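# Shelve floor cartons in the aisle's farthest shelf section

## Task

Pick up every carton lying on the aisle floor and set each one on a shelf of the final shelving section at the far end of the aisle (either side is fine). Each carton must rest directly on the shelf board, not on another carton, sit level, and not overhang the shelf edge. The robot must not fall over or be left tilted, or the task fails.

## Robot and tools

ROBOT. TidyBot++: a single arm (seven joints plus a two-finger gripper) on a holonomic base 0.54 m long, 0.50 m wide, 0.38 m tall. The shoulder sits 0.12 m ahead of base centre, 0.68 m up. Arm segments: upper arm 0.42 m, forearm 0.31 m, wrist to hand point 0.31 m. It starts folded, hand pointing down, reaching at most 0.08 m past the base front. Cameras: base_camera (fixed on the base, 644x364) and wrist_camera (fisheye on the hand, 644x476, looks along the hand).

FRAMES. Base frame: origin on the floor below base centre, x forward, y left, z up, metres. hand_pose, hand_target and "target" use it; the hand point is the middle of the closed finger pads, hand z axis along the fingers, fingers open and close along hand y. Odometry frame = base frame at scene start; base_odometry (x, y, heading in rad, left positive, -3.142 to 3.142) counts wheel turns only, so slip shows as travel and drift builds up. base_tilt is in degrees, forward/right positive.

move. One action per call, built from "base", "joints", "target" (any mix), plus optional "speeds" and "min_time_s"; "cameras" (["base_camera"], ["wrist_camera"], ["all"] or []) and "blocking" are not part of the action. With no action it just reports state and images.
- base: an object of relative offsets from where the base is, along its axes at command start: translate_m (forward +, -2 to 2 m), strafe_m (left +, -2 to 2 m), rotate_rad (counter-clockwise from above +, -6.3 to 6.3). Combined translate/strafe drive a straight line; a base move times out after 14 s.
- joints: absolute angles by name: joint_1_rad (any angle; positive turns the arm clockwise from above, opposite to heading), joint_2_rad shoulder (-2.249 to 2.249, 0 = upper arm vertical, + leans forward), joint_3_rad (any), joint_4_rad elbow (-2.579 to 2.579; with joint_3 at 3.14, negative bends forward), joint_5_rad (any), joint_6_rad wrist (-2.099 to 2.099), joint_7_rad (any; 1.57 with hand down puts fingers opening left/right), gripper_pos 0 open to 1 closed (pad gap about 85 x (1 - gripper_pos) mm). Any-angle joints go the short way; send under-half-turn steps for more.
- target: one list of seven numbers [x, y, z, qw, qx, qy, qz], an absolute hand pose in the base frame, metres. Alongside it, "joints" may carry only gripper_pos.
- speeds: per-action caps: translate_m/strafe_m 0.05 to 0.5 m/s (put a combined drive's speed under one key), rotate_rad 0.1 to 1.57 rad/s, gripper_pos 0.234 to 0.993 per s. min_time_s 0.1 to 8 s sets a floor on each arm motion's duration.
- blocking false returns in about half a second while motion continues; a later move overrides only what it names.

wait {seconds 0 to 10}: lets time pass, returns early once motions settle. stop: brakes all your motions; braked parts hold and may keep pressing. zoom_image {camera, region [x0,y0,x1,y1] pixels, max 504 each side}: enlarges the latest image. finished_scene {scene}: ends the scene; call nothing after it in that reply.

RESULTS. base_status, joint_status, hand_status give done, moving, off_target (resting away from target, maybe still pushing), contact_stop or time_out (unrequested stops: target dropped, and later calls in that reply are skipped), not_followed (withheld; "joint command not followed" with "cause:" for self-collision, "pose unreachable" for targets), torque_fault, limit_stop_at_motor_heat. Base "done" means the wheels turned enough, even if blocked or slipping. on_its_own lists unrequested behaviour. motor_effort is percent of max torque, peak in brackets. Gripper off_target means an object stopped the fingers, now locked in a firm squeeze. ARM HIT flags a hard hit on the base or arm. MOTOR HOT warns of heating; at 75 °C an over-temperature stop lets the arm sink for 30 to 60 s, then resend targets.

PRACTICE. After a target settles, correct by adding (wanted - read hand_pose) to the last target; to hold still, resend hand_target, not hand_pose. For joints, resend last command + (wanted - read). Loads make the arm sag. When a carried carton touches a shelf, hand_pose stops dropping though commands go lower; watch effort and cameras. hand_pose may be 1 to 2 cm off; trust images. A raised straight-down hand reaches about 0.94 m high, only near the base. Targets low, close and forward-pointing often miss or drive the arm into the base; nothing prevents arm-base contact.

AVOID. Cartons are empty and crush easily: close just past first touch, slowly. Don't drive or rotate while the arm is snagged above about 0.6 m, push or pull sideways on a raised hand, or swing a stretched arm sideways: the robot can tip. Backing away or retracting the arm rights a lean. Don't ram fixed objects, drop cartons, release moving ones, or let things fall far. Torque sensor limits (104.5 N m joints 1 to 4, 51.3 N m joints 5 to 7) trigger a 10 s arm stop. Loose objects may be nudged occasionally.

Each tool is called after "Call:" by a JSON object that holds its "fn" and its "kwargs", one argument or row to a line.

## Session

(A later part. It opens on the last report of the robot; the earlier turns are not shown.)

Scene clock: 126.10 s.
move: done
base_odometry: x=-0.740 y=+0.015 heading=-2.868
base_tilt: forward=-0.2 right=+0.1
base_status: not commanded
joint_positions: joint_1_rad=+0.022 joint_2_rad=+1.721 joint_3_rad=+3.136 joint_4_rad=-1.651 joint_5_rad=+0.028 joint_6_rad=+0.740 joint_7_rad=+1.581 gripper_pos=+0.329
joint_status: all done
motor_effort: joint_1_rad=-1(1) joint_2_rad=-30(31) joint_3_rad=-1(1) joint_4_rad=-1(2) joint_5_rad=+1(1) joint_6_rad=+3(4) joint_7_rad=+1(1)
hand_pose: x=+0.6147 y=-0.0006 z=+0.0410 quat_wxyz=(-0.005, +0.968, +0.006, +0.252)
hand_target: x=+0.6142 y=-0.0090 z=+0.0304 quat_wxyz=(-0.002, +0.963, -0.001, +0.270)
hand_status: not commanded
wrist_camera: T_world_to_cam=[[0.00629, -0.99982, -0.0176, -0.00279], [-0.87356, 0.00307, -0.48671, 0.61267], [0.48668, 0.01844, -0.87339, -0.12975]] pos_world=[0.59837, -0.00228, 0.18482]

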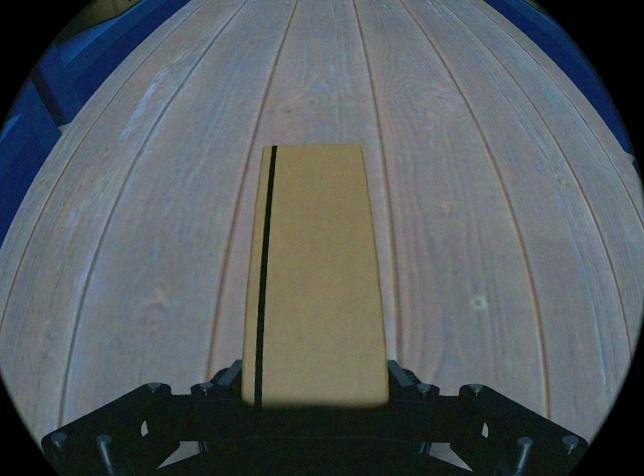

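Call:
{"fn": "move", "kwargs": {
  "joints": {"gripper_pos": 0.338},
  "speeds": {"gripper_pos": 0.234}
}}

Call:
{"fn": "move", "kwargs": {
  "joints": {"joint_2_rad": 1.197, "joint_4_rad": -2.24, "joint_6_rad": 0.9},
  "min_time_s": 3,
  "cameras": ["wrist_camera"]
}}

Scene clock: 128.23 s.
move: done
base_odometry: x=-0.740 y=+0.015 heading=-2.868
base_tilt: forward=-0.3 right=+0.1
base_status: not commanded
joint_positions: joint_1_rad=+0.022 joint_2_rad=+1.721 joint_3_rad=+3.136 joint_4_rad=-1.651 joint_5_rad=+0.028 joint_6_rad=+0.741 joint_7_rad=+1.581 gripper_pos=+0.337
joint_status: all done
motor_effort: joint_1_rad=-1(1) joint_2_rad=-27(29) joint_3_rad=-1(1) joint_4_rad=-1(1) joint_5_rad=+1(2) joint_6_rad=+3(3) joint_7_rad=+0(1)
hand_pose: x=+0.6148 y=-0.0006 z=+0.0411 quat_wxyz=(-0.005, +0.968, +0.006, +0.252)
hand_target: x=+0.6142 y=-0.0090 z=+0.0304 quat_wxyz=(-0.002, +0.963, -0.001, +0.270)
hand_status: not commanded
pictures: none

Scene clock: 131.53 s.
move: done
base_odometry: x=-0.740 y=+0.015 heading=-2.868
base_tilt: forward=-0.3 right=+0.1
base_status: not commanded
joint_positions: joint_1_rad=+0.022 joint_2_rad=+1.248 joint_3_rad=+3.136 joint_4_rad=-2.220 joint_5_rad=+0.028 joint_6_rad=+0.821 joint_7_rad=+1.581 gripper_pos=+0.337
joint_status: all done
motor_effort: joint_1_rad=-1(2) joint_2_rad=-29(32) joint_3_rad=-1(2) joint_4_rad=-3(4) joint_5_rad=+1(2) joint_6_rad=+5(5) joint_7_rad=+1(1)
hand_pose: x=+0.5653 y=+0.0010 z=+0.2438 quat_wxyz=(-0.006, +0.969, +0.007, +0.245)
hand_target: x=+0.5961 y=-0.0078 z=+0.2787 quat_wxyz=(-0.002, +0.955, -0.001, +0.298)
hand_status: not commanded
wrist_camera: T_world_to_cam=[[0.00795, -0.99977, -0.01983, 0.00224], [-0.88019, 0.00242, -0.47462, 0.66901], [0.47456, 0.02123, -0.87997, 0.07985]] pos_world=[0.55094, -0.00108, 0.38783]

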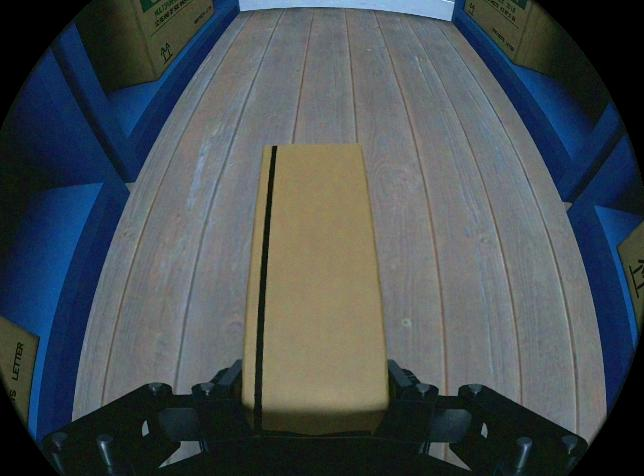

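Call:
{"fn": "move", "kwargs": {
  "joints": {"joint_2_rad": -0.365, "joint_4_rad": -2.52, "joint_6_rad": -0.51},
  "min_time_s": 3,
  "cameras": ["all"]
}}

Scene clock: 148.47 s.
move: done
base_odometry: x=-0.740 y=+0.015 heading=-2.868
base_tilt: forward=-0.3 right=+0.1
base_status: not commanded
joint_positions: joint_1_rad=+0.022 joint_2_rad=-0.338 joint_3_rad=+3.136 joint_4_rad=-2.491 joint_5_rad=+0.028 joint_6_rad=-0.438 joint_7_rad=+1.581 gripper_pos=+0.337
joint_status: all done
motor_effort: joint_1_rad=+0(2) joint_2_rad=-5(31) joint_3_rad=+1(2) joint_4_rad=+14(15) joint_5_rad=+1(2) joint_6_rad=+5(6) joint_7_rad=+0(1)
hand_pose: x=+0.4048 y=-0.0071 z=+0.6407 quat_wxyz=(+0.014, +0.962, +0.008, +0.272)
hand_target: x=+0.3736 y=-0.0116 z=+0.6249 quat_wxyz=(+0.015, +0.972, -0.001, +0.236)
hand_status: not commanded
pictures: base_camera, wrist_camera
wrist_camera: T_world_to_cam=[[0.00064, -0.99982, 0.01879, -0.01853], [-0.85283, -0.01036, -0.52209, 0.73538], [0.52219, -0.01569, -0.85268, 0.46842]] pos_world=[0.38256, -0.00355, 0.7837]

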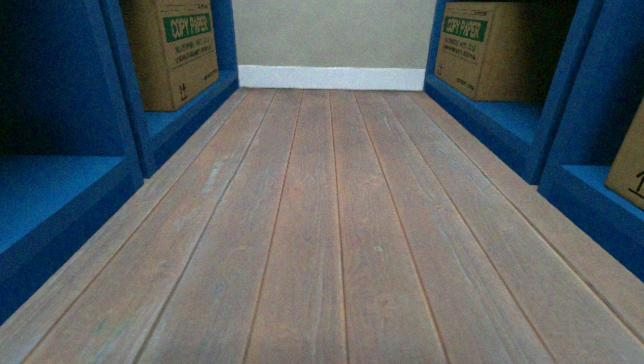

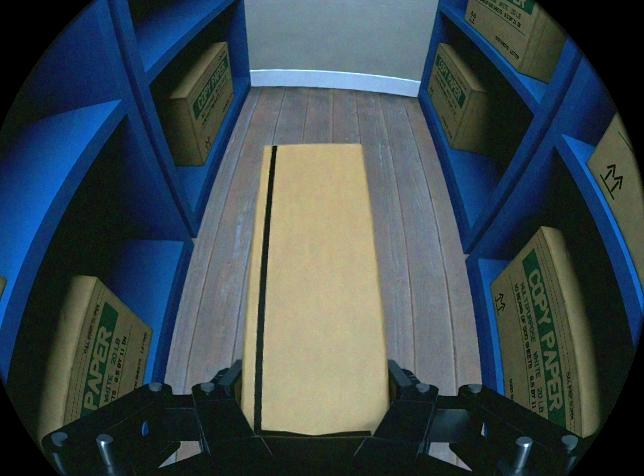

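Call:
{"fn": "move", "kwargs": {
  "base": {"translate_m": 1.153, "strafe_m": -0.098, "rotate_rad": -0.02},
  "speeds": {"translate_m": 0.35},
  "cameras": ["all"]
}}

Scene clock: 164.87 s.
move: done
base_odometry: x=-1.877 y=-0.202 heading=-2.888
base_tilt: forward=-0.3 right=+0.0
base_status: done
joint_positions: joint_1_rad=+0.022 joint_2_rad=-0.343 joint_3_rad=+3.136 joint_4_rad=-2.494 joint_5_rad=+0.028 joint_6_rad=-0.443 joint_7_rad=+1.581 gripper_pos=+0.337
joint_status: not commanded
motor_effort: joint_1_rad=-1(2) joint_2_rad=-5(6) joint_3_rad=+1(1) joint_4_rad=+14(15) joint_5_rad=+1(2) joint_6_rad=+5(6) joint_7_rad=+0(1)
hand_pose: x=+0.4023 y=-0.0071 z=+0.6401 quat_wxyz=(+0.014, +0.963, +0.008, +0.270)
hand_target: x=+0.3736 y=-0.0116 z=+0.6249 quat_wxyz=(+0.015, +0.972, -0.001, +0.236)
hand_status: not commanded
pictures: base_camera, wrist_camera
wrist_camera: T_world_to_cam=[[0.00051, -0.99982, 0.01891, -0.01855], [-0.85437, -0.01026, -0.51956, 0.73188], [0.51966, -0.01589, -0.85423, 0.47118]] pos_world=[0.38045, -0.00355, 0.7831]

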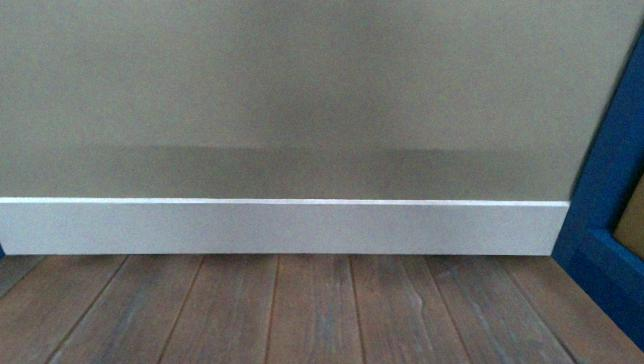

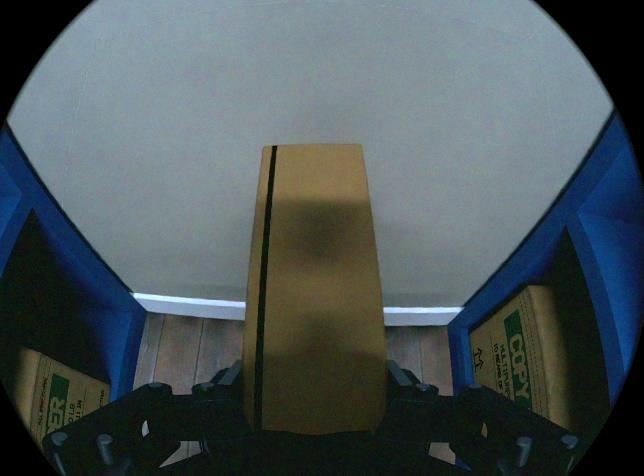

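Call:
{"fn": "move", "kwargs": {
  "base": {"strafe_m": 0.025},
  "joints": {"joint_1_rad": -1.6},
  "min_time_s": 3,
  "cameras": ["all"]
}}

Scene clock: 173.87 s.
move: done
base_odometry: x=-1.871 y=-0.227 heading=-2.888
base_tilt: forward=-0.3 right=+0.1
base_status: done
joint_positions: joint_1_rad=-1.576 joint_2_rad=-0.343 joint_3_rad=+3.137 joint_4_rad=-2.494 joint_5_rad=+0.028 joint_6_rad=-0.443 joint_7_rad=+1.581 gripper_pos=+0.337
joint_status: all done
motor_effort: joint_1_rad=-1(3) joint_2_rad=-4(6) joint_3_rad=+1(1) joint_4_rad=+14(15) joint_5_rad=+1(2) joint_6_rad=+5(6) joint_7_rad=+0(1)
hand_pose: x=+0.1186 y=+0.2834 z=+0.6401 quat_wxyz=(-0.184, +0.666, +0.695, +0.198)
hand_target: x=+0.1137 y=+0.2548 z=+0.6249 quat_wxyz=(-0.162, +0.665, +0.709, +0.172)
hand_status: not commanded
pictures: base_camera, wrist_camera
wrist_camera: T_world_to_cam=[[0.99946, 0.027, 0.01873, -0.13723], [0.0328, -0.85381, -0.51956, 0.62631], [0.00196, 0.51989, -0.85423, 0.53279]] pos_world=[0.11557, 0.26145, 0.7831]

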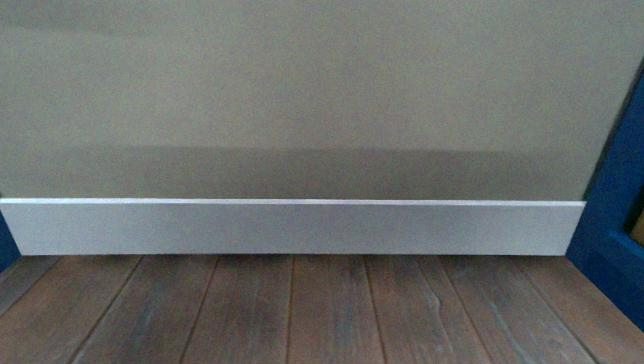

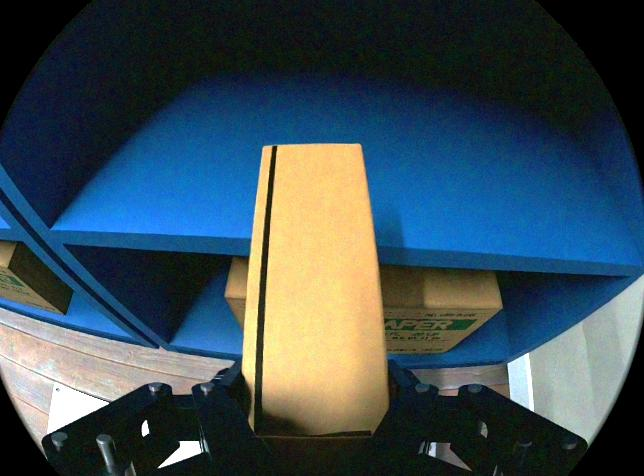

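Call:
{"fn": "move", "kwargs": {
  "base": {"translate_m": 0.1},
  "joints": {"joint_2_rad": 0.258, "joint_4_rad": -2.137, "joint_6_rad": -0.193},
  "min_time_s": 3
}}

Call:
{"fn": "move", "kwargs": {
  "joints": {"joint_6_rad": -0.33},
  "min_time_s": 0.5,
  "cameras": ["all"]
}}

Scene clock: 185.27 s.
move: done
base_odometry: x=-1.968 y=-0.252 heading=-2.888
base_tilt: forward=-0.3 right=+0.0
base_status: done
joint_positions: joint_1_rad=-1.577 joint_2_rad=+0.229 joint_3_rad=+3.137 joint_4_rad=-2.166 joint_5_rad=+0.028 joint_6_rad=-0.271 joint_7_rad=+1.581 gripper_pos=+0.337
joint_status: all done
motor_effort: joint_1_rad=-1(2) joint_2_rad=-20(21) joint_3_rad=+0(2) joint_4_rad=+12(15) joint_5_rad=+1(2) joint_6_rad=+4(6) joint_7_rad=+0(1)
hand_pose: x=+0.1151 y=+0.4515 z=+0.5841 quat_wxyz=(-0.162, +0.671, +0.703, +0.171)
hand_target: x=+0.1036 y=+0.4842 z=+0.5931 quat_wxyz=(-0.191, +0.657, +0.703, +0.195)
hand_status: not commanded
pictures: none

Scene clock: 186.03 s.
move: done
base_odometry: x=-1.968 y=-0.252 heading=-2.888
base_tilt: forward=-0.3 right=+0.0
base_status: not commanded
joint_positions: joint_1_rad=-1.577 joint_2_rad=+0.229 joint_3_rad=+3.137 joint_4_rad=-2.160 joint_5_rad=+0.028 joint_6_rad=-0.296 joint_7_rad=+1.581 gripper_pos=+0.337
joint_status: all done
motor_effort: joint_1_rad=-1(2) joint_2_rad=-18(20) joint_3_rad=+0(1) joint_4_rad=+11(12) joint_5_rad=+1(2) joint_6_rad=+4(5) joint_7_rad=+0(1)
hand_pose: x=+0.1154 y=+0.4479 z=+0.5828 quat_wxyz=(-0.156, +0.673, +0.704, +0.165)
hand_target: x=+0.1059 y=+0.4466 z=+0.5733 quat_wxyz=(-0.143, +0.668, +0.715, +0.149)
hand_status: not commanded
pictures: base_camera, wrist_camera
wrist_camera: T_world_to_cam=[[0.99942, 0.03198, 0.01177, -0.13559], [0.03389, -0.89723, -0.44026, 0.71025], [-0.00352, 0.4404, -0.89779, 0.46009]] pos_world=[0.11306, 0.43896, 0.72736]

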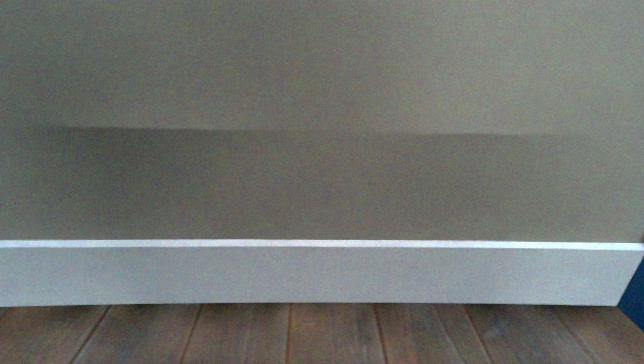

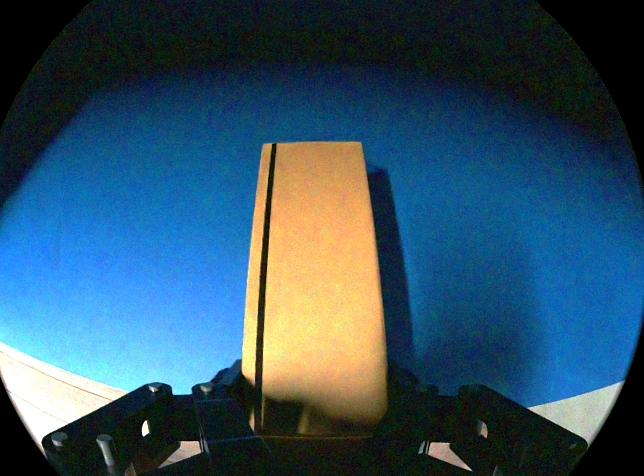

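Call:
{"fn": "move", "kwargs": {
  "joints": {"joint_4_rad": -2.08},
  "min_time_s": 0.8
}}

Call:
{"fn": "move", "kwargs": {
  "joints": {"joint_2_rad": 0.555, "joint_4_rad": -1.674, "joint_6_rad": -0.49},
  "min_time_s": 3
}}

Call:
{"fn": "move", "kwargs": {
  "joints": {"joint_4_rad": -1.71, "joint_6_rad": -0.37},
  "min_time_s": 0.5,
  "cameras": ["wrist_camera"]
}}

Scene clock: 192.17 s.
move: done
base_odometry: x=-1.968 y=-0.252 heading=-2.888
base_tilt: forward=-0.2 right=+0.0
base_status: not commanded
joint_positions: joint_1_rad=-1.577 joint_2_rad=+0.229 joint_3_rad=+3.137 joint_4_rad=-2.109 joint_5_rad=+0.028 joint_6_rad=-0.296 joint_7_rad=+1.581 gripper_pos=+0.337
joint_status: all done
motor_effort: joint_1_rad=-1(1) joint_2_rad=-20(21) joint_3_rad=+0(1) joint_4_rad=+13(13) joint_5_rad=+1(1) joint_6_rad=+5(5) joint_7_rad=+1(1)
hand_pose: x=+0.1151 y=+0.4731 z=+0.6013 quat_wxyz=(-0.173, +0.669, +0.700, +0.182)
hand_target: x=+0.1050 y=+0.4754 z=+0.5934 quat_wxyz=(-0.163, +0.664, +0.710, +0.169)
hand_status: not commanded
pictures: none

Scene clock: 195.47 s.
move: done
base_odometry: x=-1.968 y=-0.252 heading=-2.888
base_tilt: forward=-0.3 right=+0.1
base_status: not commanded
joint_positions: joint_1_rad=-1.577 joint_2_rad=+0.516 joint_3_rad=+3.137 joint_4_rad=-1.705 joint_5_rad=+0.028 joint_6_rad=-0.419 joint_7_rad=+1.581 gripper_pos=+0.337
joint_status: all done
motor_effort: joint_1_rad=-1(2) joint_2_rad=-30(31) joint_3_rad=-1(1) joint_4_rad=+13(14) joint_5_rad=+1(1) joint_6_rad=+5(6) joint_7_rad=+0(1)
hand_pose: x=+0.1149 y=+0.6076 z=+0.5849 quat_wxyz=(-0.170, +0.670, +0.699, +0.181)
hand_target: x=+0.1024 y=+0.5979 z=+0.5633 quat_wxyz=(-0.144, +0.669, +0.713, +0.152)
hand_status: not commanded
pictures: none

Scene clock: 196.27 s.
move: done
base_odometry: x=-1.968 y=-0.252 heading=-2.888
base_tilt: forward=-0.2 right=+0.0
base_status: not commanded
joint_positions: joint_1_rad=-1.577 joint_2_rad=+0.516 joint_3_rad=+3.137 joint_4_rad=-1.705 joint_5_rad=+0.028 joint_6_rad=-0.402 joint_7_rad=+1.581 gripper_pos=+0.337
joint_status: all done
motor_effort: joint_1_rad=-1(1) joint_2_rad=-31(31) joint_3_rad=-1(2) joint_4_rad=+14(14) joint_5_rad=+1(1) joint_6_rad=+5(6) joint_7_rad=+0(1)
hand_pose: x=+0.1147 y=+0.6122 z=+0.5874 quat_wxyz=(-0.176, +0.669, +0.698, +0.187)
hand_target: x=+0.1009 y=+0.6141 z=+0.5661 quat_wxyz=(-0.174, +0.662, +0.707, +0.180)
hand_status: not commanded
wrist_camera: T_world_to_cam=[[0.9995, 0.0285, 0.01376, -0.1392], [0.03157, -0.86835, -0.49495, 0.87446], [-0.00216, 0.49514, -0.86881, 0.34114]] pos_world=[0.11226, 0.59439, 0.73112]

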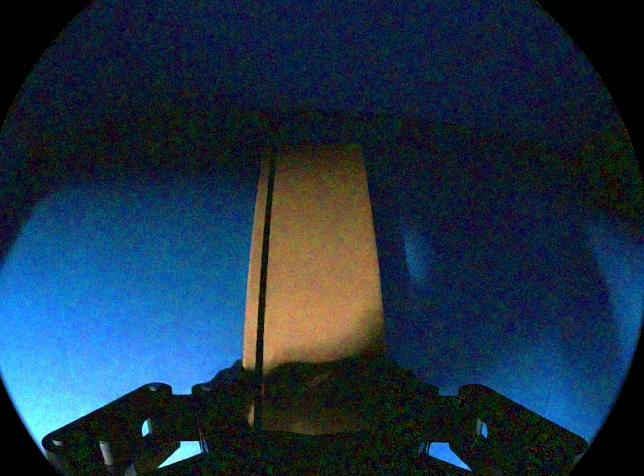

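Call:
{"fn": "move", "kwargs": {
  "joints": {"joint_2_rad": 0.572, "joint_4_rad": -1.72, "joint_6_rad": -0.325},
  "min_time_s": 0.8
}}

Call:
{"fn": "move", "kwargs": {
  "joints": {"joint_2_rad": 0.58, "joint_4_rad": -1.726, "joint_6_rad": -0.31},
  "min_time_s": 0.5
}}

Call:
{"fn": "move", "kwargs": {
  "joints": {"joint_2_rad": 0.587, "joint_4_rad": -1.731, "joint_6_rad": -0.295},
  "min_time_s": 0.5
}}

Scene clock: 199.70 s.
move: done
base_odometry: x=-1.968 y=-0.252 heading=-2.888
base_tilt: forward=-0.2 right=+0.1
base_status: not commanded
joint_positions: joint_1_rad=-1.577 joint_2_rad=+0.530 joint_3_rad=+3.137 joint_4_rad=-1.705 joint_5_rad=+0.028 joint_6_rad=-0.398 joint_7_rad=+1.581 gripper_pos=+0.337
joint_status: all done
motor_effort: joint_1_rad=-1(1) joint_2_rad=-30(31) joint_3_rad=+0(1) joint_4_rad=+13(14) joint_5_rad=+1(1) joint_6_rad=+5(5) joint_7_rad=+0(1)
hand_pose: x=+0.1146 y=+0.6118 z=+0.5790 quat_wxyz=(-0.173, +0.670, +0.699, +0.183)
hand_target: x=+0.1004 y=+0.6195 z=+0.5586 quat_wxyz=(-0.181, +0.660, +0.705, +0.186)
hand_status: not commanded
pictures: none

Scene clock: 200.50 s.
move: done
base_odometry: x=-1.968 y=-0.252 heading=-2.888
base_tilt: forward=-0.3 right=+0.0
base_status: not commanded
joint_positions: joint_1_rad=-1.577 joint_2_rad=+0.535 joint_3_rad=+3.137 joint_4_rad=-1.705 joint_5_rad=+0.028 joint_6_rad=-0.388 joint_7_rad=+1.581 gripper_pos=+0.337
joint_status: all done
motor_effort: joint_1_rad=-1(2) joint_2_rad=-30(32) joint_3_rad=-1(1) joint_4_rad=+13(14) joint_5_rad=+1(1) joint_6_rad=+5(6) joint_7_rad=+0(1)
hand_pose: x=+0.1145 y=+0.6142 z=+0.5780 quat_wxyz=(-0.175, +0.669, +0.698, +0.185)
hand_target: x=+0.1003 y=+0.6196 z=+0.5537 quat_wxyz=(-0.181, +0.660, +0.705, +0.186)
hand_status: not commanded
pictures: none

Scene clock: 201.30 s.
move: done
base_odometry: x=-1.968 y=-0.252 heading=-2.888
base_tilt: forward=-0.3 right=+0.0
base_status: not commanded
joint_positions: joint_1_rad=-1.577 joint_2_rad=+0.538 joint_3_rad=+3.137 joint_4_rad=-1.705 joint_5_rad=+0.028 joint_6_rad=-0.376 joint_7_rad=+1.581 gripper_pos=+0.337
joint_status: all done
motor_effort: joint_1_rad=-1(1) joint_2_rad=-29(30) joint_3_rad=+0(1) joint_4_rad=+13(14) joint_5_rad=+1(2) joint_6_rad=+5(6) joint_7_rad=+1(1)
hand_pose: x=+0.1144 y=+0.6171 z=+0.5780 quat_wxyz=(-0.178, +0.668, +0.698, +0.188)
hand_target: x=+0.1001 y=+0.6203 z=+0.5497 quat_wxyz=(-0.182, +0.660, +0.705, +0.187)
hand_status: not commanded
pictures: none

Call:
{"fn": "move", "kwargs": {
  "joints": {"joint_2_rad": 0.595, "joint_4_rad": -1.731, "joint_6_rad": -0.292},
  "min_time_s": 0.5
}}

Call:
{"fn": "move", "kwargs": {
  "joints": {"joint_2_rad": 0.602, "joint_4_rad": -1.731, "joint_6_rad": -0.289},
  "min_time_s": 0.5,
  "cameras": ["wrist_camera"]
}}

Scene clock: 203.67 s.
move: done
base_odometry: x=-1.968 y=-0.252 heading=-2.888
base_tilt: forward=-0.3 right=+0.1
base_status: not commanded
joint_positions: joint_1_rad=-1.577 joint_2_rad=+0.539 joint_3_rad=+3.137 joint_4_rad=-1.705 joint_5_rad=+0.028 joint_6_rad=-0.373 joint_7_rad=+1.581 gripper_pos=+0.337
joint_status: all done
motor_effort: joint_1_rad=+0(1) joint_2_rad=-27(30) joint_3_rad=+0(1) joint_4_rad=+13(14) joint_5_rad=+1(2) joint_6_rad=+5(6) joint_7_rad=+0(1)
hand_pose: x=+0.1144 y=+0.6178 z=+0.5779 quat_wxyz=(-0.179, +0.668, +0.697, +0.189)
hand_target: x=+0.1001 y=+0.6201 z=+0.5452 quat_wxyz=(-0.180, +0.660, +0.705, +0.186)
hand_status: not commanded
pictures: none

Scene clock: 204.47 s.
move: done
base_odometry: x=-1.968 y=-0.252 heading=-2.888
base_tilt: forward=-0.3 right=+0.0
base_status: not commanded
joint_positions: joint_1_rad=-1.577 joint_2_rad=+0.540 joint_3_rad=+3.137 joint_4_rad=-1.705 joint_5_rad=+0.028 joint_6_rad=-0.369 joint_7_rad=+1.581 gripper_pos=+0.337
joint_status: all done
motor_effort: joint_1_rad=-1(2) joint_2_rad=-28(29) joint_3_rad=+0(1) joint_4_rad=+13(13) joint_5_rad=+2(2) joint_6_rad=+5(6) joint_7_rad=+1(1)
hand_pose: x=+0.1143 y=+0.6186 z=+0.5777 quat_wxyz=(-0.179, +0.668, +0.697, +0.189)
hand_target: x=+0.1001 y=+0.6199 z=+0.5414 quat_wxyz=(-0.179, +0.660, +0.706, +0.184)
hand_status: not commanded
wrist_camera: T_world_to_cam=[[0.99949, 0.02902, 0.01334, -0.13902], [0.03179, -0.86401, -0.50247, 0.87681], [-0.00306, 0.50264, -0.86449, 0.32248]] pos_world=[0.11206, 0.59951, 0.72121]

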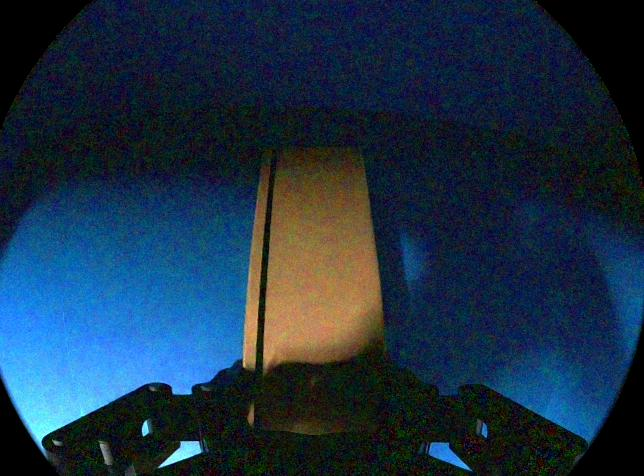

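Call:
{"fn": "move", "kwargs": {
  "joints": {"joint_2_rad": 0.578},
  "min_time_s": 0.5
}}

Call:
{"fn": "move", "kwargs": {
  "joints": {"gripper_pos": 0.25},
  "speeds": {"gripper_pos": 0.234},
  "cameras": ["wrist_camera"]
}}

Scene clock: 206.73 s.
move: done
base_odometry: x=-1.968 y=-0.252 heading=-2.888
base_tilt: forward=-0.3 right=+0.1
base_status: not commanded
joint_positions: joint_1_rad=-1.577 joint_2_rad=+0.540 joint_3_rad=+3.137 joint_4_rad=-1.705 joint_5_rad=+0.028 joint_6_rad=-0.369 joint_7_rad=+1.581 gripper_pos=+0.337
joint_status: all done
motor_effort: joint_1_rad=-1(1) joint_2_rad=-27(28) joint_3_rad=+1(1) joint_4_rad=+12(13) joint_5_rad=+1(2) joint_6_rad=+5(6) joint_7_rad=+1(1)
hand_pose: x=+0.1143 y=+0.6186 z=+0.5777 quat_wxyz=(-0.179, +0.668, +0.697, +0.189)
hand_target: x=+0.1000 y=+0.6231 z=+0.5563 quat_wxyz=(-0.187, +0.658, +0.703, +0.192)
hand_status: not commanded
pictures: none

Scene clock: 207.67 s.
move: done
base_odometry: x=-1.968 y=-0.252 heading=-2.888
base_tilt: forward=-0.3 right=+0.0
base_status: not commanded
joint_positions: joint_1_rad=-1.577 joint_2_rad=+0.544 joint_3_rad=+3.137 joint_4_rad=-1.705 joint_5_rad=+0.028 joint_6_rad=-0.366 joint_7_rad=+1.581 gripper_pos=+0.252
joint_status: all done
motor_effort: joint_1_rad=+0(1) joint_2_rad=-30(32) joint_3_rad=-1(1) joint_4_rad=+13(13) joint_5_rad=+1(2) joint_6_rad=+5(5) joint_7_rad=+0(1)
hand_pose: x=+0.1143 y=+0.6190 z=+0.5755 quat_wxyz=(-0.179, +0.668, +0.697, +0.189)
hand_target: x=+0.1000 y=+0.6231 z=+0.5563 quat_wxyz=(-0.187, +0.658, +0.703, +0.192)
hand_status: not commanded
wrist_camera: T_world_to_cam=[[0.99949, 0.02916, 0.01327, -0.13905], [0.03189, -0.86455, -0.50154, 0.87586], [-0.00315, 0.50171, -0.86503, 0.32124]] pos_world=[0.11206, 0.60011, 0.71901]

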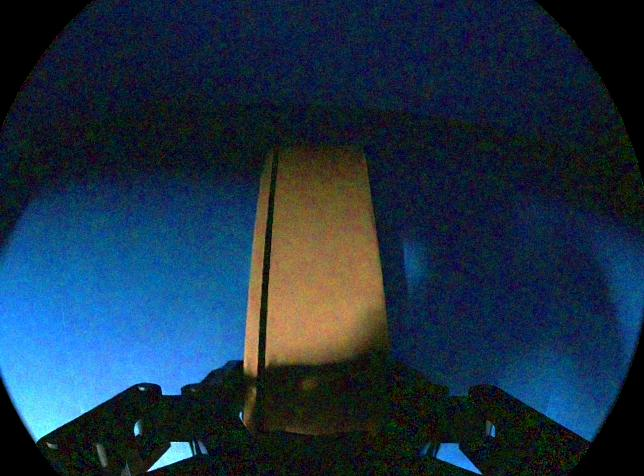

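Call:
{"fn": "move", "kwargs": {
  "joints": {"gripper_pos": 0},
  "speeds": {"gripper_pos": 0.4}
}}

Call:
{"fn": "move", "kwargs": {
  "joints": {"joint_2_rad": 0.178, "joint_4_rad": -2.216, "joint_6_rad": -0.128},
  "min_time_s": 3
}}

Call:
{"fn": "move", "kwargs": {
  "joints": {"joint_2_rad": -0.365, "joint_4_rad": -2.52, "joint_6_rad": -0.4},
  "min_time_s": 2,
  "cameras": ["wrist_camera"]
}}

Scene clock: 211.03 s.
move: done
base_odometry: x=-1.968 y=-0.252 heading=-2.888
base_tilt: forward=-0.3 right=+0.0
base_status: not commanded
joint_positions: joint_1_rad=-1.577 joint_2_rad=+0.544 joint_3_rad=+3.137 joint_4_rad=-1.705 joint_5_rad=+0.028 joint_6_rad=-0.366 joint_7_rad=+1.581 gripper_pos=+0.000
joint_status: all done
motor_effort: joint_1_rad=-1(2) joint_2_rad=-30(31) joint_3_rad=-1(1) joint_4_rad=+13(13) joint_5_rad=+1(2) joint_6_rad=+5(5) joint_7_rad=+0(1)
hand_pose: x=+0.1143 y=+0.6190 z=+0.5755 quat_wxyz=(-0.179, +0.668, +0.697, +0.189)
hand_target: x=+0.1000 y=+0.6231 z=+0.5563 quat_wxyz=(-0.187, +0.658, +0.703, +0.192)
hand_status: not commanded
pictures: none

Scene clock: 214.33 s.
move: done
base_odometry: x=-1.968 y=-0.252 heading=-2.888
base_tilt: forward=-0.3 right=+0.0
base_status: not commanded
joint_positions: joint_1_rad=-1.577 joint_2_rad=+0.220 joint_3_rad=+3.137 joint_4_rad=-2.189 joint_5_rad=+0.028 joint_6_rad=-0.205 joint_7_rad=+1.581 gripper_pos=+0.000
joint_status: all done
motor_effort: joint_1_rad=+0(1) joint_2_rad=-19(31) joint_3_rad=+0(1) joint_4_rad=+12(13) joint_5_rad=+1(1) joint_6_rad=+4(5) joint_7_rad=+0(1)
hand_pose: x=+0.1144 y=+0.4588 z=+0.5899 quat_wxyz=(-0.180, +0.667, +0.698, +0.188)
hand_target: x=+0.1035 y=+0.4687 z=+0.6120 quat_wxyz=(-0.214, +0.650, +0.696, +0.217)
hand_status: not commanded
pictures: none

Scene clock: 216.63 s.
move: done
base_odometry: x=-1.968 y=-0.252 heading=-2.888
base_tilt: forward=-0.2 right=+0.0
base_status: not commanded
joint_positions: joint_1_rad=-1.577 joint_2_rad=-0.340 joint_3_rad=+3.137 joint_4_rad=-2.490 joint_5_rad=+0.028 joint_6_rad=-0.327 joint_7_rad=+1.581 gripper_pos=+0.000
joint_status: all done
motor_effort: joint_1_rad=-1(2) joint_2_rad=-5(21) joint_3_rad=+0(1) joint_4_rad=+14(15) joint_5_rad=+1(1) joint_6_rad=+6(7) joint_7_rad=+1(1)
hand_pose: x=+0.1171 y=+0.3148 z=+0.6615 quat_wxyz=(-0.224, +0.653, +0.683, +0.237)
hand_target: x=+0.1119 y=+0.2843 z=+0.6422 quat_wxyz=(-0.200, +0.654, +0.699, +0.209)
hand_status: not commanded
wrist_camera: T_world_to_cam=[[0.99942, 0.0283, 0.01881, -0.13748], [0.03388, -0.78713, -0.61585, 0.70693], [-0.00262, 0.61613, -0.78764, 0.461]] pos_world=[0.11466, 0.2763, 0.80105]

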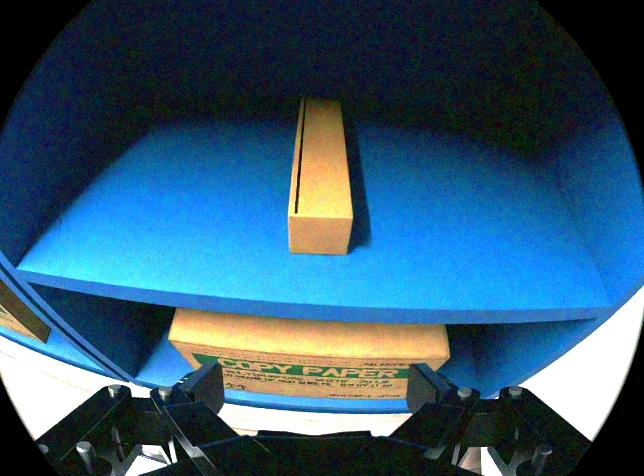

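Call:
{"fn": "move", "kwargs": {
  "base": {"translate_m": -1.9},
  "joints": {"joint_1_rad": -0.8, "joint_2_rad": 0.11, "joint_4_rad": -2.52, "joint_6_rad": 0.0},
  "min_time_s": 2.5,
  "cameras": ["base_camera"]
}}

Call:
{"fn": "move", "kwargs": {
  "joints": {"joint_1_rad": -1.6},
  "cameras": ["wrist_camera"]
}}

Scene clock: 228.93 s.
move: done
base_odometry: x=-0.129 y=+0.225 heading=-2.888
base_tilt: forward=-0.3 right=+0.1
base_status: done
joint_positions: joint_1_rad=-0.822 joint_2_rad=+0.081 joint_3_rad=+3.138 joint_4_rad=-2.495 joint_5_rad=+0.028 joint_6_rad=-0.075 joint_7_rad=+1.581 gripper_pos=+0.000
joint_status: all done
motor_effort: joint_1_rad=-1(2) joint_2_rad=-13(14) joint_3_rad=+0(1) joint_4_rad=+10(15) joint_5_rad=+1(1) joint_6_rad=+4(7) joint_7_rad=+0(1)
hand_pose: x=+0.3548 y=+0.2571 z=+0.5611 quat_wxyz=(-0.092, +0.881, +0.406, +0.224)
hand_target: x=+0.3627 y=+0.2546 z=+0.5545 quat_wxyz=(-0.095, +0.883, +0.395, +0.235)
hand_status: not commanded

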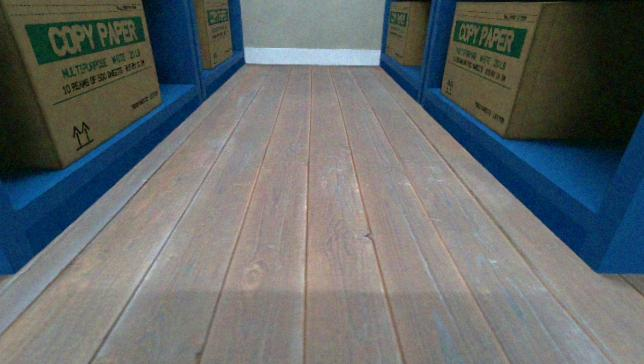

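Scene clock: 231.00 s.
move: done
base_odometry: x=-0.129 y=+0.225 heading=-2.888
base_tilt: forward=-0.3 right=+0.1
base_status: not commanded
joint_positions: joint_1_rad=-1.576 joint_2_rad=+0.081 joint_3_rad=+3.138 joint_4_rad=-2.495 joint_5_rad=+0.028 joint_6_rad=-0.075 joint_7_rad=+1.581 gripper_pos=+0.000
joint_status: all done
motor_effort: joint_1_rad=-1(2) joint_2_rad=-13(14) joint_3_rad=-1(1) joint_4_rad=+9(10) joint_5_rad=+1(1) joint_6_rad=+4(5) joint_7_rad=+0(1)
hand_pose: x=+0.1149 y=+0.3490 z=+0.5611 quat_wxyz=(-0.169, +0.670, +0.702, +0.175)
hand_target: x=+0.1062 y=+0.3522 z=+0.5545 quat_wxyz=(-0.179, +0.660, +0.708, +0.179)
hand_status: not commanded
wrist_camera: T_world_to_cam=[[0.99936, 0.03463, 0.00834, -0.13068], [0.03448, -0.88206, -0.46988, 0.62325], [-0.00891, 0.46987, -0.88269, 0.46595]] pos_world=[0.11325, 0.33533, 0.70523]

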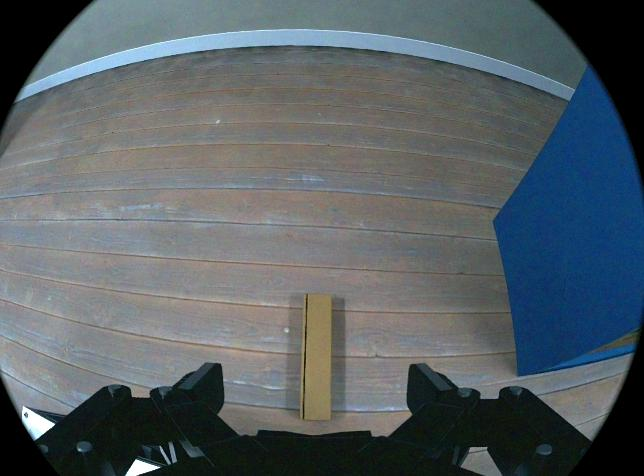

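Call:
{"fn": "move", "kwargs": {
  "joints": {"joint_2_rad": 1.29, "joint_4_rad": -2.208, "joint_6_rad": 0.86},
  "min_time_s": 2
}}

Call:
{"fn": "move", "kwargs": {
  "joints": {"joint_2_rad": 1.657, "joint_4_rad": -1.848, "joint_6_rad": 0.91},
  "min_time_s": 1.5,
  "cameras": ["wrist_camera"]
}}

Scene clock: 239.80 s.
move: done
base_odometry: x=-0.129 y=+0.225 heading=-2.888
base_tilt: forward=-0.3 right=+0.0
base_status: not commanded
joint_positions: joint_1_rad=-1.576 joint_2_rad=+1.251 joint_3_rad=+3.138 joint_4_rad=-2.231 joint_5_rad=+0.028 joint_6_rad=+0.783 joint_7_rad=+1.581 gripper_pos=+0.000
joint_status: all done
motor_effort: joint_1_rad=-1(2) joint_2_rad=-28(30) joint_3_rad=-1(2) joint_4_rad=-3(10) joint_5_rad=+1(2) joint_6_rad=+4(5) joint_7_rad=+0(1)
hand_pose: x=+0.1069 y=+0.4277 z=+0.2365 quat_wxyz=(-0.161, +0.676, +0.704, +0.149)
hand_target: x=+0.0964 y=+0.4442 z=+0.2313 quat_wxyz=(-0.184, +0.663, +0.706, +0.168)
hand_status: not commanded
pictures: none

Scene clock: 241.60 s.
move: done
base_odometry: x=-0.129 y=+0.225 heading=-2.888
base_tilt: forward=-0.2 right=+0.0
base_status: not commanded
joint_positions: joint_1_rad=-1.576 joint_2_rad=+1.620 joint_3_rad=+3.138 joint_4_rad=-1.869 joint_5_rad=+0.028 joint_6_rad=+0.834 joint_7_rad=+1.581 gripper_pos=+0.000
joint_status: all done
motor_effort: joint_1_rad=-1(1) joint_2_rad=-30(32) joint_3_rad=-1(2) joint_4_rad=-3(4) joint_5_rad=+1(2) joint_6_rad=+4(5) joint_7_rad=+1(1)
hand_pose: x=+0.1064 y=+0.4586 z=+0.0904 quat_wxyz=(-0.177, +0.673, +0.699, +0.164)
hand_target: x=+0.0954 y=+0.4687 z=+0.0859 quat_wxyz=(-0.199, +0.660, +0.702, +0.182)
hand_status: not commanded
wrist_camera: T_world_to_cam=[[0.99926, 0.033, -0.01952, -0.11874], [0.02008, -0.88416, -0.46676, 0.50129], [-0.03266, 0.46603, -0.88417, 0.00325]] pos_world=[0.1087, 0.44562, 0.23454]

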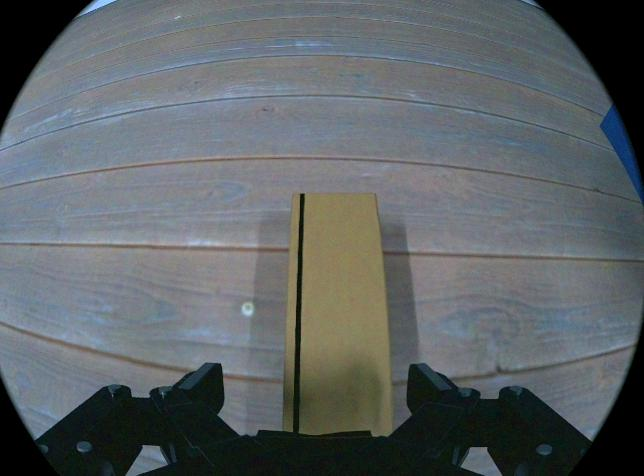

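Call:
{"fn": "move", "kwargs": {
  "base": {"translate_m": 0.0125},
  "cameras": ["wrist_camera"]
}}

Scene clock: 246.03 s.
move: done
base_odometry: x=-0.141 y=+0.222 heading=-2.888
base_tilt: forward=-0.3 right=+0.0
base_status: done
joint_positions: joint_1_rad=-1.586 joint_2_rad=+1.620 joint_3_rad=+3.139 joint_4_rad=-1.869 joint_5_rad=+0.028 joint_6_rad=+0.835 joint_7_rad=+1.581 gripper_pos=+0.000
joint_status: not commanded
motor_effort: joint_1_rad=-1(4) joint_2_rad=-30(30) joint_3_rad=-2(3) joint_4_rad=-3(3) joint_5_rad=+1(2) joint_6_rad=+4(5) joint_7_rad=+0(1)
hand_pose: x=+0.1028 y=+0.4588 z=+0.0905 quat_wxyz=(-0.177, +0.669, +0.703, +0.164)
hand_target: x=+0.0954 y=+0.4687 z=+0.0859 quat_wxyz=(-0.199, +0.660, +0.702, +0.182)
hand_status: not commanded
wrist_camera: T_world_to_cam=[[0.99892, 0.04272, -0.01803, -0.1198], [0.02935, -0.88349, -0.46753, 0.50032], [-0.03591, 0.4665, -0.88379, 0.00326]] pos_world=[0.10511, 0.44563, 0.23464]

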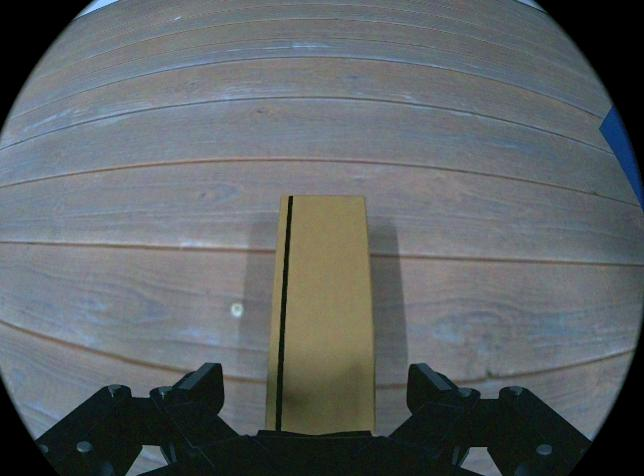

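Call:
{"fn": "move", "kwargs": {
  "base": {"rotate_rad": -0.009},
  "joints": {"joint_2_rad": 1.765, "joint_4_rad": -1.725, "joint_6_rad": 0.92},
  "min_time_s": 1.2,
  "cameras": ["wrist_camera"]
}}

Scene clock: 249.57 s.
move: done
base_odometry: x=-0.141 y=+0.222 heading=-2.896
base_tilt: forward=-0.3 right=+0.0
base_status: done
joint_positions: joint_1_rad=-1.587 joint_2_rad=+1.723 joint_3_rad=+3.139 joint_4_rad=-1.746 joint_5_rad=+0.028 joint_6_rad=+0.843 joint_7_rad=+1.581 gripper_pos=+0.000
joint_status: all done
motor_effort: joint_1_rad=-1(4) joint_2_rad=-30(31) joint_3_rad=-1(2) joint_4_rad=-3(4) joint_5_rad=+2(2) joint_6_rad=+5(5) joint_7_rad=+1(1)
hand_pose: x=+0.1022 y=+0.4684 z=+0.0498 quat_wxyz=(-0.187, +0.667, +0.700, +0.174)
hand_target: x=+0.0953 y=+0.4734 z=+0.0434 quat_wxyz=(-0.208, +0.657, +0.699, +0.191)
hand_status: not commanded
wrist_camera: T_world_to_cam=[[0.99889, 0.04363, -0.01748, -0.12079], [0.02936, -0.86962, -0.49285, 0.48453], [-0.0367, 0.49179, -0.86994, -0.04974]] pos_world=[0.1046, 0.45109, 0.19342]

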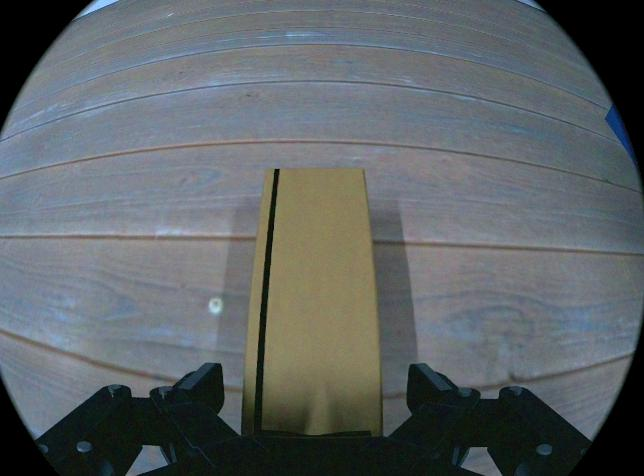

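Call:
{"fn": "move", "kwargs": {
  "joints": {"joint_2_rad": 1.792, "joint_6_rad": 0.932},
  "min_time_s": 0.8
}}

Call:
{"fn": "move", "kwargs": {
  "joints": {"gripper_pos": 0.3},
  "speeds": {"gripper_pos": 0.3},
  "cameras": ["wrist_camera"]
}}

Scene clock: 252.27 s.
move: done
base_odometry: x=-0.141 y=+0.222 heading=-2.896
base_tilt: forward=-0.3 right=+0.0
base_status: not commanded
joint_positions: joint_1_rad=-1.587 joint_2_rad=+1.750 joint_3_rad=+3.139 joint_4_rad=-1.746 joint_5_rad=+0.028 joint_6_rad=+0.855 joint_7_rad=+1.581 gripper_pos=+0.000
joint_status: all done
motor_effort: joint_1_rad=-1(1) joint_2_rad=-30(31) joint_3_rad=-2(2) joint_4_rad=-3(4) joint_5_rad=+1(2) joint_6_rad=+4(5) joint_7_rad=+0(1)
hand_pose: x=+0.1024 y=+0.4545 z=+0.0392 quat_wxyz=(-0.182, +0.668, +0.702, +0.169)
hand_target: x=+0.0956 y=+0.4591 z=+0.0328 quat_wxyz=(-0.203, +0.659, +0.700, +0.185)
hand_status: not commanded
pictures: none

Scene clock: 253.87 s.
move: done
base_odometry: x=-0.141 y=+0.222 heading=-2.896
base_tilt: forward=-0.3 right=+0.0
base_status: not commanded
joint_positions: joint_1_rad=-1.587 joint_2_rad=+1.750 joint_3_rad=+3.139 joint_4_rad=-1.746 joint_5_rad=+0.028 joint_6_rad=+0.855 joint_7_rad=+1.581 gripper_pos=+0.299
joint_status: all done
motor_effort: joint_1_rad=-1(1) joint_2_rad=-28(31) joint_3_rad=-1(2) joint_4_rad=-3(4) joint_5_rad=+1(2) joint_6_rad=+5(5) joint_7_rad=+1(1)
hand_pose: x=+0.1024 y=+0.4546 z=+0.0392 quat_wxyz=(-0.182, +0.668, +0.702, +0.169)
hand_target: x=+0.0956 y=+0.4591 z=+0.0328 quat_wxyz=(-0.203, +0.659, +0.700, +0.185)
hand_status: not commanded
wrist_camera: T_world_to_cam=[[0.9989, 0.0432, -0.01821, -0.12033], [0.02916, -0.87669, -0.48016, 0.47006], [-0.03671, 0.47911, -0.87699, -0.04605]] pos_world=[0.1048, 0.43935, 0.18313]

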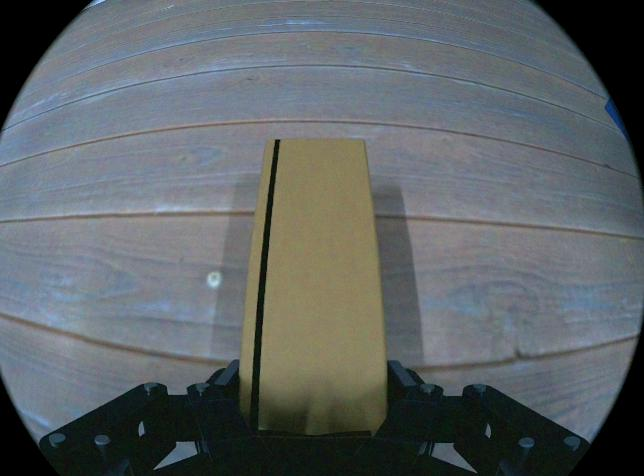

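Call:
{"fn": "move", "kwargs": {
  "joints": {"gripper_pos": 0.322},
  "speeds": {"gripper_pos": 0.234}
}}

Call:
{"fn": "move", "kwargs": {
  "joints": {"gripper_pos": 0.332},
  "speeds": {"gripper_pos": 0.234}
}}

Call:
{"fn": "move", "kwargs": {
  "joints": {"gripper_pos": 0.338},
  "speeds": {"gripper_pos": 0.234}
}}

Call:
{"fn": "move", "kwargs": {
  "joints": {"joint_2_rad": 1.197, "joint_4_rad": -2.24, "joint_6_rad": 0.9},
  "min_time_s": 3,
  "cameras": ["wrist_camera"]
}}

Scene clock: 256.17 s.
move: done
base_odometry: x=-0.141 y=+0.222 heading=-2.896
base_tilt: forward=-0.3 right=+0.0
base_status: not commanded
joint_positions: joint_1_rad=-1.587 joint_2_rad=+1.750 joint_3_rad=+3.139 joint_4_rad=-1.746 joint_5_rad=+0.028 joint_6_rad=+0.855 joint_7_rad=+1.581 gripper_pos=+0.323
joint_status: all done
motor_effort: joint_1_rad=-1(2) joint_2_rad=-29(30) joint_3_rad=-1(1) joint_4_rad=-3(3) joint_5_rad=+1(1) joint_6_rad=+5(5) joint_7_rad=+0(1)
hand_pose: x=+0.1024 y=+0.4546 z=+0.0392 quat_wxyz=(-0.182, +0.668, +0.702, +0.169)
hand_target: x=+0.0956 y=+0.4591 z=+0.0328 quat_wxyz=(-0.203, +0.659, +0.700, +0.185)
hand_status: not commanded
pictures: none

Scene clock: 256.73 s.
move: done
base_odometry: x=-0.141 y=+0.222 heading=-2.896
base_tilt: forward=-0.3 right=+0.0
base_status: not commanded
joint_positions: joint_1_rad=-1.587 joint_2_rad=+1.750 joint_3_rad=+3.139 joint_4_rad=-1.746 joint_5_rad=+0.028 joint_6_rad=+0.856 joint_7_rad=+1.581 gripper_pos=+0.329
joint_status: all done
motor_effort: joint_1_rad=-1(1) joint_2_rad=-30(30) joint_3_rad=-1(2) joint_4_rad=-3(3) joint_5_rad=+1(2) joint_6_rad=+5(5) joint_7_rad=+0(1)
hand_pose: x=+0.1024 y=+0.4547 z=+0.0393 quat_wxyz=(-0.183, +0.668, +0.701, +0.169)
hand_target: x=+0.0956 y=+0.4591 z=+0.0328 quat_wxyz=(-0.203, +0.659, +0.700, +0.185)
hand_status: not commanded
pictures: none

Scene clock: 257.60 s.
move: done
base_odometry: x=-0.141 y=+0.222 heading=-2.896
base_tilt: forward=-0.3 right=+0.0
base_status: not commanded
joint_positions: joint_1_rad=-1.587 joint_2_rad=+1.750 joint_3_rad=+3.139 joint_4_rad=-1.746 joint_5_rad=+0.028 joint_6_rad=+0.857 joint_7_rad=+1.581 gripper_pos=+0.337
joint_status: all done
motor_effort: joint_1_rad=-1(1) joint_2_rad=-29(30) joint_3_rad=-1(2) joint_4_rad=-3(3) joint_5_rad=+1(2) joint_6_rad=+5(5) joint_7_rad=+1(1)
hand_pose: x=+0.1024 y=+0.4549 z=+0.0394 quat_wxyz=(-0.183, +0.668, +0.701, +0.169)
hand_target: x=+0.0956 y=+0.4591 z=+0.0328 quat_wxyz=(-0.203, +0.659, +0.700, +0.185)
hand_status: not commanded
pictures: none

Scene clock: 260.93 s.
move: done
base_odometry: x=-0.141 y=+0.222 heading=-2.896
base_tilt: forward=-0.3 right=+0.0
base_status: not commanded
joint_positions: joint_1_rad=-1.587 joint_2_rad=+1.247 joint_3_rad=+3.139 joint_4_rad=-2.219 joint_5_rad=+0.028 joint_6_rad=+0.858 joint_7_rad=+1.581 gripper_pos=+0.337
joint_status: all done
motor_effort: joint_1_rad=-1(2) joint_2_rad=-29(31) joint_3_rad=-1(2) joint_4_rad=-2(4) joint_5_rad=+1(2) joint_6_rad=+5(6) joint_7_rad=+0(1)
hand_pose: x=+0.1023 y=+0.4567 z=+0.2498 quat_wxyz=(-0.193, +0.665, +0.699, +0.180)
hand_target: x=+0.0952 y=+0.4765 z=+0.2787 quat_wxyz=(-0.219, +0.653, +0.696, +0.202)
hand_status: not commanded
wrist_camera: T_world_to_cam=[[0.99884, 0.04496, -0.01725, -0.11754], [0.02998, -0.86086, -0.50796, 0.57272], [-0.03769, 0.50686, -0.8612, 0.12112]] pos_world=[0.1048, 0.43692, 0.39321]

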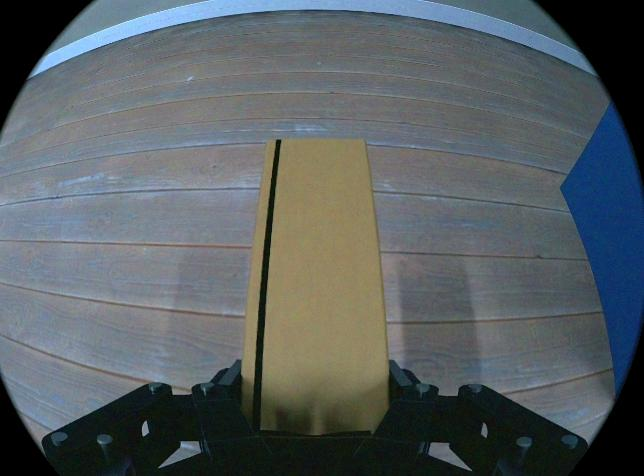

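Call:
{"fn": "move", "kwargs": {
  "joints": {"joint_2_rad": -0.365, "joint_4_rad": -2.52, "joint_6_rad": -0.51},
  "min_time_s": 2.7
}}

Call:
{"fn": "move", "kwargs": {
  "base": {"translate_m": 1.69, "strafe_m": 0.011},
  "joints": {"joint_1_rad": -0.5},
  "min_time_s": 2.2,
  "speeds": {"translate_m": 0.4},
  "cameras": ["all"]
}}

Scene clock: 269.50 s.
move: done
base_odometry: x=-0.141 y=+0.222 heading=-2.896
base_tilt: forward=-0.3 right=+0.1
base_status: not commanded
joint_positions: joint_1_rad=-1.587 joint_2_rad=-0.338 joint_3_rad=+3.139 joint_4_rad=-2.491 joint_5_rad=+0.028 joint_6_rad=-0.438 joint_7_rad=+1.581 gripper_pos=+0.337
joint_status: all done
motor_effort: joint_1_rad=-1(1) joint_2_rad=-5(31) joint_3_rad=+0(2) joint_4_rad=+14(15) joint_5_rad=+1(2) joint_6_rad=+6(6) joint_7_rad=+0(1)
hand_pose: x=+0.1160 y=+0.2861 z=+0.6408 quat_wxyz=(-0.187, +0.663, +0.698, +0.198)
hand_target: x=+0.1137 y=+0.2548 z=+0.6249 quat_wxyz=(-0.162, +0.665, +0.709, +0.172)
hand_status: not commanded
pictures: none

Scene clock: 274.90 s.
move: done
base_odometry: x=-1.778 y=-0.199 heading=-2.897
base_tilt: forward=-0.3 right=+0.0
base_status: done
joint_positions: joint_1_rad=-0.524 joint_2_rad=-0.339 joint_3_rad=+3.139 joint_4_rad=-2.491 joint_5_rad=+0.028 joint_6_rad=-0.441 joint_7_rad=+1.581 gripper_pos=+0.337
joint_status: all done
motor_effort: joint_1_rad=-1(2) joint_2_rad=-5(7) joint_3_rad=+0(2) joint_4_rad=+14(15) joint_5_rad=+1(2) joint_6_rad=+5(6) joint_7_rad=+1(1)
hand_pose: x=+0.3666 y=+0.1411 z=+0.6402 quat_wxyz=(-0.060, +0.925, +0.266, +0.264)
hand_target: x=+0.3437 y=+0.1203 z=+0.6249 quat_wxyz=(-0.048, +0.937, +0.257, +0.231)
hand_status: not commanded
pictures: base_camera, wrist_camera
wrist_camera: T_world_to_cam=[[0.51704, -0.85577, 0.01792, -0.07934], [-0.7263, -0.44971, -0.51986, 0.71826], [0.45294, 0.25577, -0.85406, 0.47828]] pos_world=[0.34606, 0.13277, 0.7833]

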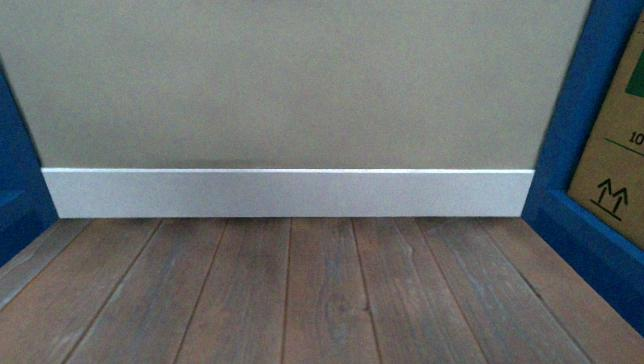

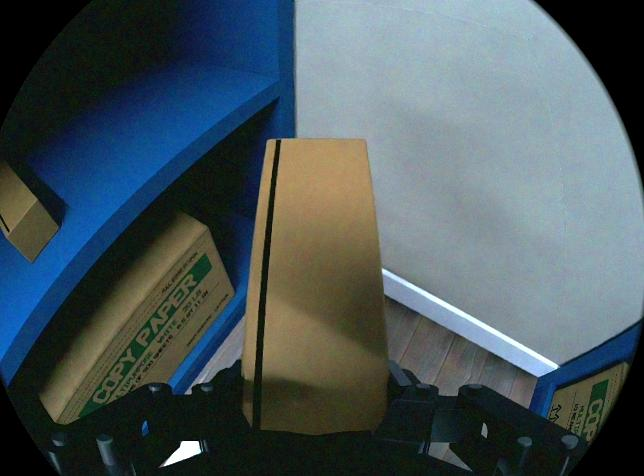

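Call:
{"fn": "move", "kwargs": {
  "base": {"strafe_m": 0.012, "rotate_rad": 0.012},
  "joints": {"joint_1_rad": -1.6},
  "min_time_s": 2.2,
  "cameras": ["wrist_camera"]
}}

Scene clock: 279.47 s.
move: done
base_odometry: x=-1.775 y=-0.210 heading=-2.885
base_tilt: forward=-0.3 right=+0.1
base_status: done
joint_positions: joint_1_rad=-1.576 joint_2_rad=-0.340 joint_3_rad=+3.139 joint_4_rad=-2.492 joint_5_rad=+0.028 joint_6_rad=-0.442 joint_7_rad=+1.581 gripper_pos=+0.337
joint_status: all done
motor_effort: joint_1_rad=+0(2) joint_2_rad=-5(6) joint_3_rad=+1(1) joint_4_rad=+14(15) joint_5_rad=+1(2) joint_6_rad=+5(6) joint_7_rad=+1(1)
hand_pose: x=+0.1191 y=+0.2847 z=+0.6402 quat_wxyz=(-0.184, +0.667, +0.694, +0.198)
hand_target: x=+0.1137 y=+0.2548 z=+0.6249 quat_wxyz=(-0.162, +0.665, +0.709, +0.172)
hand_status: not commanded
wrist_camera: T_world_to_cam=[[0.99953, 0.02501, 0.01795, -0.13674], [0.0307, -0.85368, -0.51989, 0.62788], [0.00233, 0.52019, -0.85405, 0.53207]] pos_world=[0.11617, 0.26265, 0.7833]

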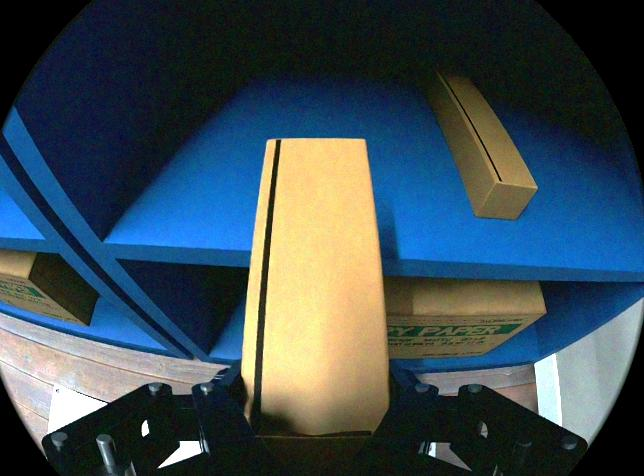

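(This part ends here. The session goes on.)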